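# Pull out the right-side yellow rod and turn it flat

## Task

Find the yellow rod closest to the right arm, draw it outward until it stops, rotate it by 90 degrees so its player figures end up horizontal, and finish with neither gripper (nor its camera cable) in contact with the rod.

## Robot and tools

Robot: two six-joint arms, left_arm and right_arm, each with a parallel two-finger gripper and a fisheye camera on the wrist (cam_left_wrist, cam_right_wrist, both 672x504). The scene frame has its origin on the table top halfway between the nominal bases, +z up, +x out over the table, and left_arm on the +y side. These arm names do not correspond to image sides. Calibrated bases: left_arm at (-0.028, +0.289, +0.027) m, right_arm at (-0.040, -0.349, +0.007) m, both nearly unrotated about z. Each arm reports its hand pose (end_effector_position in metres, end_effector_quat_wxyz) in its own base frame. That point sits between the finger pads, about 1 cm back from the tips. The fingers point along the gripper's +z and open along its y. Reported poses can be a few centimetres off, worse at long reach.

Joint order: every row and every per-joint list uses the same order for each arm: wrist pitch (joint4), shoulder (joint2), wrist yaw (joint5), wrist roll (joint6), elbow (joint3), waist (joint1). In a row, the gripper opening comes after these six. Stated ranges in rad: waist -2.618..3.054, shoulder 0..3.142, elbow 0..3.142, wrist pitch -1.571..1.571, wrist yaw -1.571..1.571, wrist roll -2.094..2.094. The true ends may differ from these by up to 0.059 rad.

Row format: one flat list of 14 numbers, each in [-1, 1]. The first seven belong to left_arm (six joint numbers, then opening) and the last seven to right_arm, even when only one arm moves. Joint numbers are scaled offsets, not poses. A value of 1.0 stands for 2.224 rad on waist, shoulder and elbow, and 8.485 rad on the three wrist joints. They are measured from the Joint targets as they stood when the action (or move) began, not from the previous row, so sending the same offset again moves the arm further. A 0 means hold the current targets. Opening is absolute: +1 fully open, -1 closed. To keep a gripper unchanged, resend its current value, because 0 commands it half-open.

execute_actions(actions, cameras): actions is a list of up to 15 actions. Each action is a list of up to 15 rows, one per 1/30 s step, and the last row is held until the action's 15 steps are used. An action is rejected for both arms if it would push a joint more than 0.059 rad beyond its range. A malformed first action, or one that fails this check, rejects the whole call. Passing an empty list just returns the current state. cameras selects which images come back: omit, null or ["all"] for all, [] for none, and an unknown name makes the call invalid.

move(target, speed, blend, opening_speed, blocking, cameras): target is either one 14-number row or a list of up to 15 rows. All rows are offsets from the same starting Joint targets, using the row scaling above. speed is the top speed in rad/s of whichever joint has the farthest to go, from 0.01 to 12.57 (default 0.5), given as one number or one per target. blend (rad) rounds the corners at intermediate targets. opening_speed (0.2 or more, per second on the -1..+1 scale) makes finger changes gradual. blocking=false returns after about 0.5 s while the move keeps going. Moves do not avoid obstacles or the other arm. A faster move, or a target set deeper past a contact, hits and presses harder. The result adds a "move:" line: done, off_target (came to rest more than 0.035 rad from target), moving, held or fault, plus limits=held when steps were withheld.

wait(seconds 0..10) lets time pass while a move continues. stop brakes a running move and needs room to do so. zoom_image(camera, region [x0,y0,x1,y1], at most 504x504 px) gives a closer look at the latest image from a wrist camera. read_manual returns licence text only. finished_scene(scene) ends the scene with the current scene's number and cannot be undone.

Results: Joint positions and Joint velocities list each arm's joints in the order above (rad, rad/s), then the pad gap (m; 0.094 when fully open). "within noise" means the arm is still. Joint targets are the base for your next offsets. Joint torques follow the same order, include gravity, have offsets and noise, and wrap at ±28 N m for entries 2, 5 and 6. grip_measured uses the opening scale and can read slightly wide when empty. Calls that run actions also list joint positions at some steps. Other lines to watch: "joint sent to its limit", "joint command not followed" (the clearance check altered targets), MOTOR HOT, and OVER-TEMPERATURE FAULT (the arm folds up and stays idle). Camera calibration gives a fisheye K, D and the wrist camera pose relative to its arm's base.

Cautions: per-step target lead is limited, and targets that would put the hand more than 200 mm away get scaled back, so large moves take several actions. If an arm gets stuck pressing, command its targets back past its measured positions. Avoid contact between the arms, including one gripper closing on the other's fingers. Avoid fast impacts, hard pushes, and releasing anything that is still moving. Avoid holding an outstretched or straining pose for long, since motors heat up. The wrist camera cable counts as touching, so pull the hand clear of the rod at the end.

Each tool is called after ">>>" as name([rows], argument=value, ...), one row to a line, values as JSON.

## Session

>>> execute_actions(actions=[])

Scene clock: 0.00 s.
left_arm: end_effector_position=(+0.4127, +0.0165, +0.1264) grip_measured=+1.000 end_effector_quat_wxyz=(+0.618, -0.002, +0.786, +0.007) | right_arm: end_effector_position=(+0.3903, -0.0463, +0.1052) grip_measured=+1.000 end_effector_quat_wxyz=(+0.587, +0.098, +0.798, -0.097)
Joint names: [wrist pitch, shoulder, wrist yaw, wrist roll, elbow, waist]
Joint positions: left_arm=[0.901 1.55 0.039 0.018 0.411 0.054 0.094] | right_arm=[0.871 1.537 0.276 0.046 0.357 0.003 0.094]
Joint velocities: within noise
Joint torques (N m): no reading
Heat: left arm: 41 °C; right arm: 38 °C.
Joint targets: left_arm=[0.889 1.548 0.039 0.019 0.413 0.054] | right_arm=[0.861 1.534 0.277 0.048 0.360 0.003]
Tool commands: left_gripper/opening=+1.0 right_gripper/opening=+1.0
camera_calibration:
cam_left_wrist: T_world_to_cam=[[-0.0177666, -0.985889, 0.166453, -0.00796993], [-0.580802, -0.125334, -0.804339, 0.378982], [0.813851, -0.110967, -0.570379, -0.140833], [0, 0, 0, 1]] pos_world=[0.334589, 0.0240143, 0.225829]
cam_right_wrist: T_world_to_cam=[[-0.259, -0.939853, 0.222701, 0.0247898], [-0.669431, 0.00846419, -0.742826, 0.372487], [0.696262, -0.341475, -0.631359, -0.103415], [0, 0, 0, 1]] pos_world=[0.327779, -0.0151678, 0.20588]

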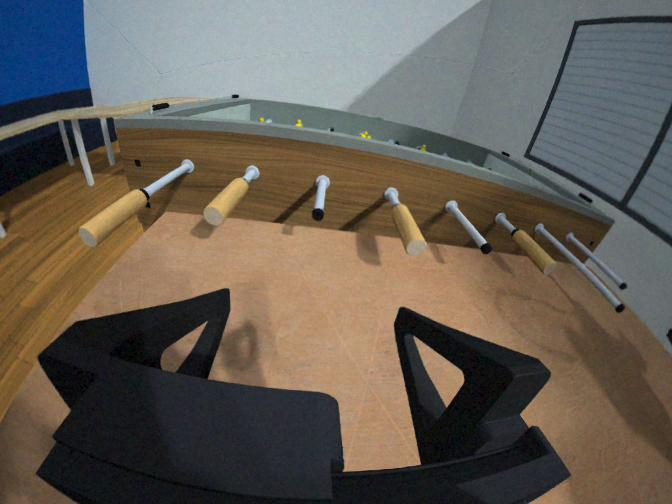

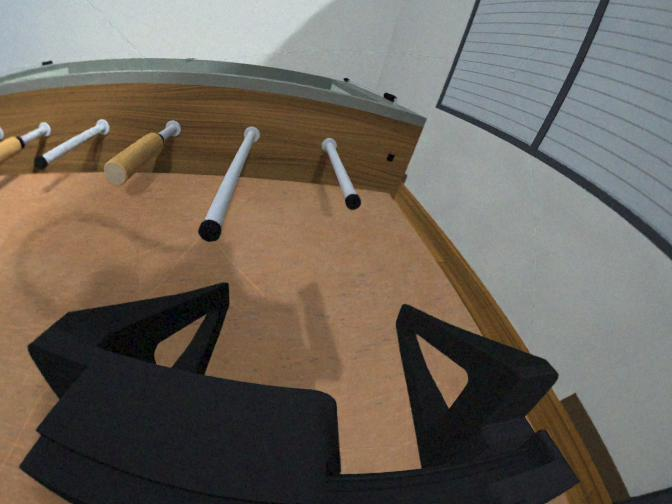

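>>> move([
  [0,0,0,0,0,0,1,0.0351,0.2417,0.0368,-0.0057,0.2487,0.2298,1],
  [0,0,0,0,0,0,1,0.0470,0.4013,0.0276,-0.0057,0.3625,0.1948,1],
  [0,0,0,0,0,0,1,0.0024,0.5313,0.0142,-0.0057,0.6628,0.1438,1],
  [0,0,0,0,0,0,1,0.0024,0.5313,0.0142,-0.0057,0.6628,0.1438,-1],
], speed=[0.9,0.8,0.7,0.7], blend=[0.1,0.05,0,0], opening_speed=2)

Scene clock: 47.33 s.
left_arm: end_effector_position=(+0.4127, +0.0165, +0.1264) grip_measured=+1.000 end_effector_quat_wxyz=(+0.618, -0.002, +0.786, +0.007) | right_arm: end_effector_position=(+0.6795, +0.1571, +0.0877) grip_measured=-0.316 end_effector_quat_wxyz=(+0.711, +0.030, +0.702, -0.026)
Joint names: [wrist pitch, shoulder, wrist yaw, wrist roll, elbow, waist]
Joint positions: left_arm=[0.901 1.55 0.039 0.018 0.411 0.054 0.094] | right_arm=[0.891 2.687 0.406 0 1.809 0.327 0.032]
Joint velocities: within noise
Joint torques (N m): left_arm=[1.86 -6.79 0 0.01 5.64 -0.06] | right_arm=[1.59 -11.56 -0.05 -0.01 8.17 -0.32]
Heat: left arm: 41 °C; right arm: 41 °C.
Joint targets: left_arm=[0.889 1.548 0.039 0.019 0.413 0.054] | right_arm=[0.881 2.716 0.398 -0.001 1.834 0.323]
move: done
camera_calibration:
cam_left_wrist: T_world_to_cam=[[-0.0177666, -0.985889, 0.166453, -0.00796993], [-0.580802, -0.125334, -0.804339, 0.378982], [0.813851, -0.110967, -0.570379, -0.140833], [0, 0, 0, 1]] pos_world=[0.334589, 0.0240143, 0.225829]
cam_right_wrist: T_world_to_cam=[[-0.128695, -0.976656, 0.171989, 0.216585], [-0.39734, -0.108118, -0.91128, 0.399547], [0.908602, -0.185616, -0.37415, -0.437675], [0, 0, 0, 1]] pos_world=[0.584302, 0.173488, 0.163093]

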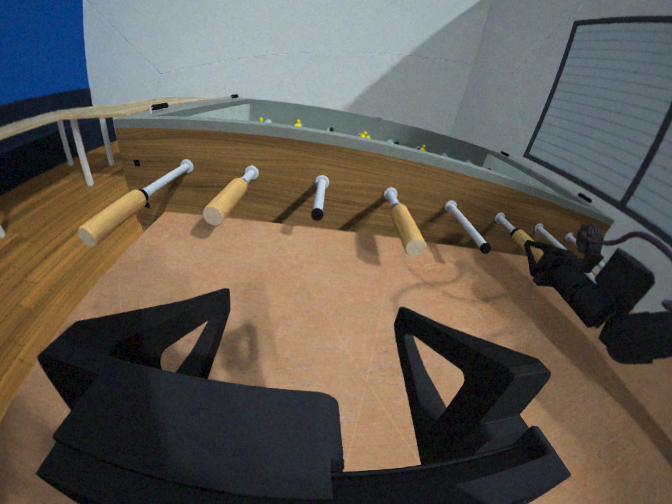

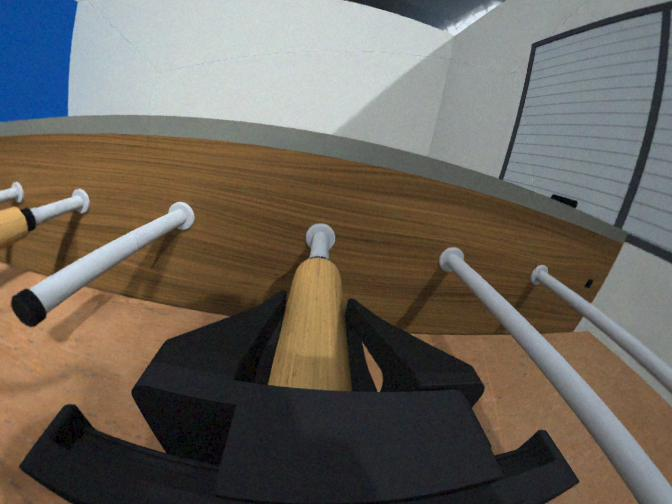

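>>> move([
  [0,0,0,0,0,0,1,-0.0026,-0.0095,0,-0.185,0,0,-1],
  [0,0,0,0,0,0,1,0.0291,-0.1050,0.0083,-0.185,-0.2162,0.0316,-1],
  [0,0,0,0,0,0,1,0.0602,-0.1812,0.0226,-0.185,-0.4109,0.0863,-1],
], speed=[1.2,0.4,0.4], blend=[0,0.1,0])

Scene clock: 62.27 s.
left_arm: end_effector_position=(+0.4127, +0.0165, +0.1264) grip_measured=+1.000 end_effector_quat_wxyz=(+0.618, -0.002, +0.786, +0.007) | right_arm: end_effector_position=(+0.5095, +0.1827, +0.0729) grip_measured=-0.316 end_effector_quat_wxyz=(+0.489, -0.499, +0.511, -0.501)
Joint names: [wrist pitch, shoulder, wrist yaw, wrist roll, elbow, waist]
Joint positions: left_arm=[0.901 1.55 0.039 0.018 0.411 0.054 0.094] | right_arm=[1.356 2.346 0.537 -1.559 0.966 0.511 0.032]
Joint velocities: within noise
Joint torques (N m): left_arm=[1.84 -6.74 0 0.01 5.65 -0.05] | right_arm=[1.98 -12.68 0.63 -0.12 0.75 0.32]
Heat: left arm: 41 °C; right arm: 41 °C.
Joint targets: left_arm=[0.889 1.548 0.039 0.019 0.413 0.054] | right_arm=[1.392 2.313 0.590 -1.570 0.920 0.515]
move: off_target (right_arm); right_arm: the wrist yaw is farthest, 0.053 rad from its target
camera_calibration:
cam_left_wrist: T_world_to_cam=[[-0.0177666, -0.985889, 0.166453, -0.00796993], [-0.580802, -0.125334, -0.804339, 0.378982], [0.813851, -0.110967, -0.570379, -0.140833], [0, 0, 0, 1]] pos_world=[0.334589, 0.0240143, 0.225829]
cam_right_wrist: T_world_to_cam=[[-0.0247724, 0.17927, 0.983488, -0.101155], [-0.41856, -0.895269, 0.152647, 0.39837], [0.907851, -0.407867, 0.0972133, -0.277398], [0, 0, 0, 1]] pos_world=[0.416072, 0.261641, 0.0656418]

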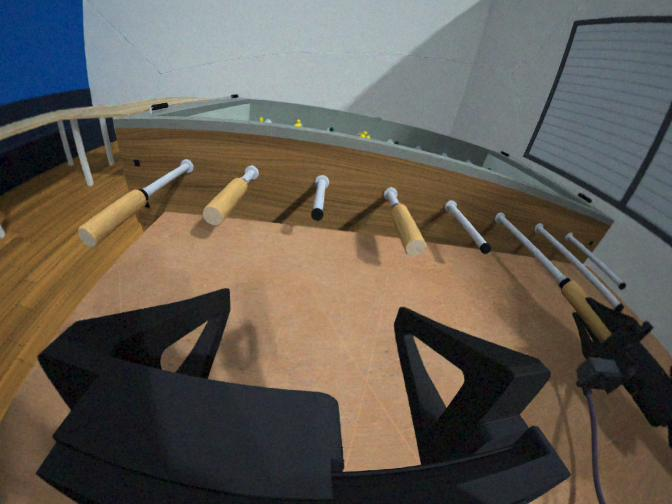

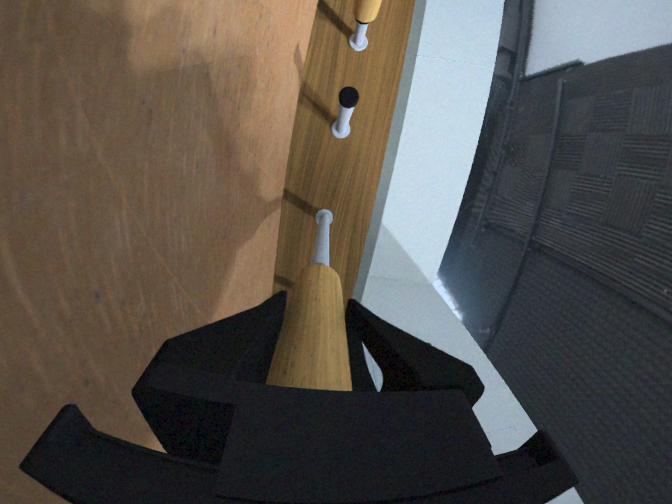

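>>> move(target=[0,0,0,0,0,0,1,0.0089,-0.0112,0.0085,0,-0.0448,0.0392,-1], speed=0.3)

Scene clock: 71.53 s.
left_arm: end_effector_position=(+0.4127, +0.0165, +0.1264) grip_measured=+1.000 end_effector_quat_wxyz=(+0.618, -0.002, +0.786, +0.007) | right_arm: end_effector_position=(+0.5062, +0.1827, +0.0729) grip_measured=-0.316 end_effector_quat_wxyz=(+0.488, -0.502, +0.510, -0.500)
Joint names: [wrist pitch, shoulder, wrist yaw, wrist roll, elbow, waist]
Joint positions: left_arm=[0.901 1.55 0.039 0.018 0.411 0.054 0.094] | right_arm=[1.357 2.336 0.535 -1.56 0.95 0.514 0.032]
Joint velocities: within noise
Joint torques (N m): left_arm=[1.85 -6.76 -0.01 0.01 5.64 -0.01] | right_arm=[2.65 -13.89 1.44 -0.11 -5.74 7.9]
Heat: left arm: 41 °C; right arm: 43 °C.
Joint targets: left_arm=[0.889 1.548 0.039 0.019 0.413 0.054] | right_arm=[1.468 2.288 0.662 -1.571 0.821 0.602]
move: off_target (right_arm); right_arm: the elbow is farthest, 0.130 rad from its target
camera_calibration:
cam_left_wrist: T_world_to_cam=[[-0.0177666, -0.985889, 0.166453, -0.00796993], [-0.580802, -0.125334, -0.804339, 0.378982], [0.813851, -0.110967, -0.570379, -0.140833], [0, 0, 0, 1]] pos_world=[0.334589, 0.0240143, 0.225829]
cam_right_wrist: T_world_to_cam=[[-0.0212851, 0.182264, 0.983019, -0.103462], [-0.413706, -0.896718, 0.157305, 0.394461], [0.910162, -0.403332, 0.0944903, -0.276068], [0, 0, 0, 1]] pos_world=[0.412256, 0.26123, 0.0657404]

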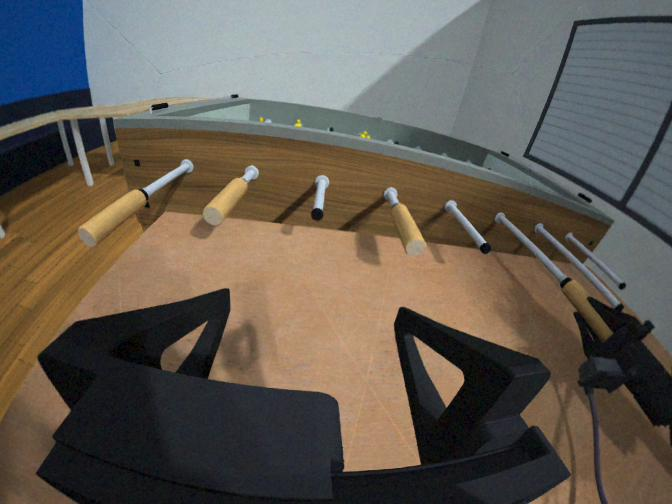

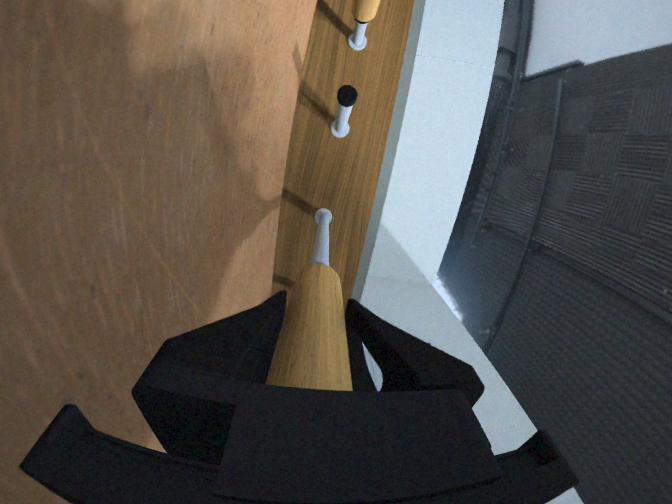

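>>> move([
  [0,0,0,0,0,0,1,-0.0123,0.0300,-0.0150,0,0.0640,-0.0396,-1],
  [0,0,0,0,0,0,1,-0.0123,0.0300,-0.0150,0,0.0640,-0.0396,0.9],
  [0,0,0,0,0,0,1,0.0003,-0.0585,0.0145,0,-0.0960,0.0554,0.9],
], speed=[0.4,0.4,0.6], opening_speed=3)

Scene clock: 83.07 s.
left_arm: end_effector_position=(+0.4127, +0.0165, +0.1264) grip_measured=+1.000 end_effector_quat_wxyz=(+0.618, -0.002, +0.786, +0.007) | right_arm: end_effector_position=(+0.4044, +0.1901, +0.0664) grip_measured=+0.898 end_effector_quat_wxyz=(-0.439, +0.530, -0.514, +0.512)
Joint names: [wrist pitch, shoulder, wrist yaw, wrist roll, elbow, waist]
Joint positions: left_arm=[0.901 1.55 0.039 0.018 0.411 0.054 0.094] | right_arm=[1.429 2.176 0.778 -1.573 0.619 0.721 0.089]
Joint velocities: within noise
Joint torques (N m): left_arm=[1.85 -6.79 -0.01 0.03 5.61 -0.09] | right_arm=[1.94 -9.32 0.16 0.04 2.14 0.44]
Heat: left arm: 41 °C; right arm: 46 °C.
Joint targets: left_arm=[0.889 1.548 0.039 0.019 0.413 0.054] | right_arm=[1.470 2.158 0.785 -1.571 0.607 0.725]
move: off_target (right_arm); right_arm: the wrist pitch is farthest, 0.041 rad from its target
camera_calibration:
cam_left_wrist: T_world_to_cam=[[-0.0177666, -0.985889, 0.166453, -0.00796993], [-0.580802, -0.125334, -0.804339, 0.378982], [0.813851, -0.110967, -0.570379, -0.140833], [0, 0, 0, 1]] pos_world=[0.334589, 0.0240143, 0.225829]
cam_right_wrist: T_world_to_cam=[[0.0547083, 0.26518, 0.962646, -0.145787], [-0.430579, -0.863579, 0.262361, 0.353517], [0.900894, -0.428848, 0.0669361, -0.169459], [0, 0, 0, 1]] pos_world=[0.312857, 0.271278, 0.0589349]

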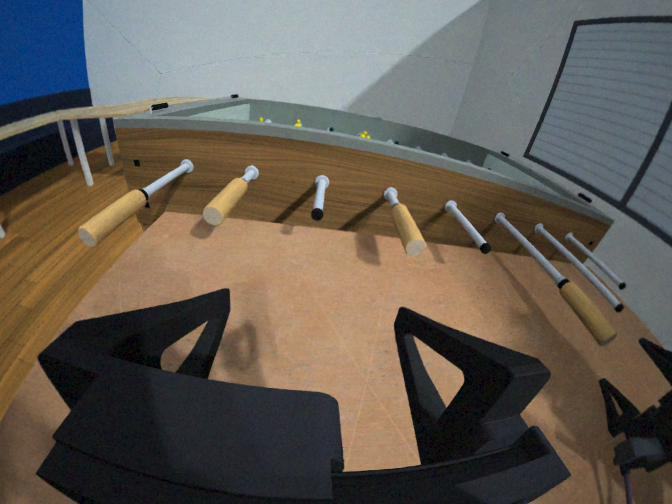

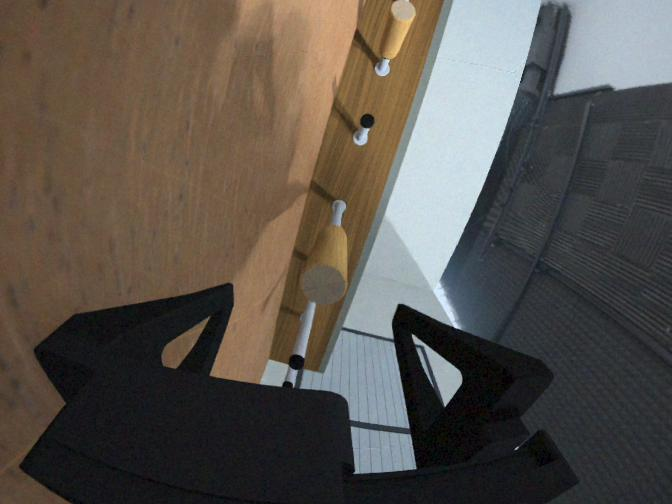

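>>> finished_scene(scene=3)

The scene is finished: the task was done.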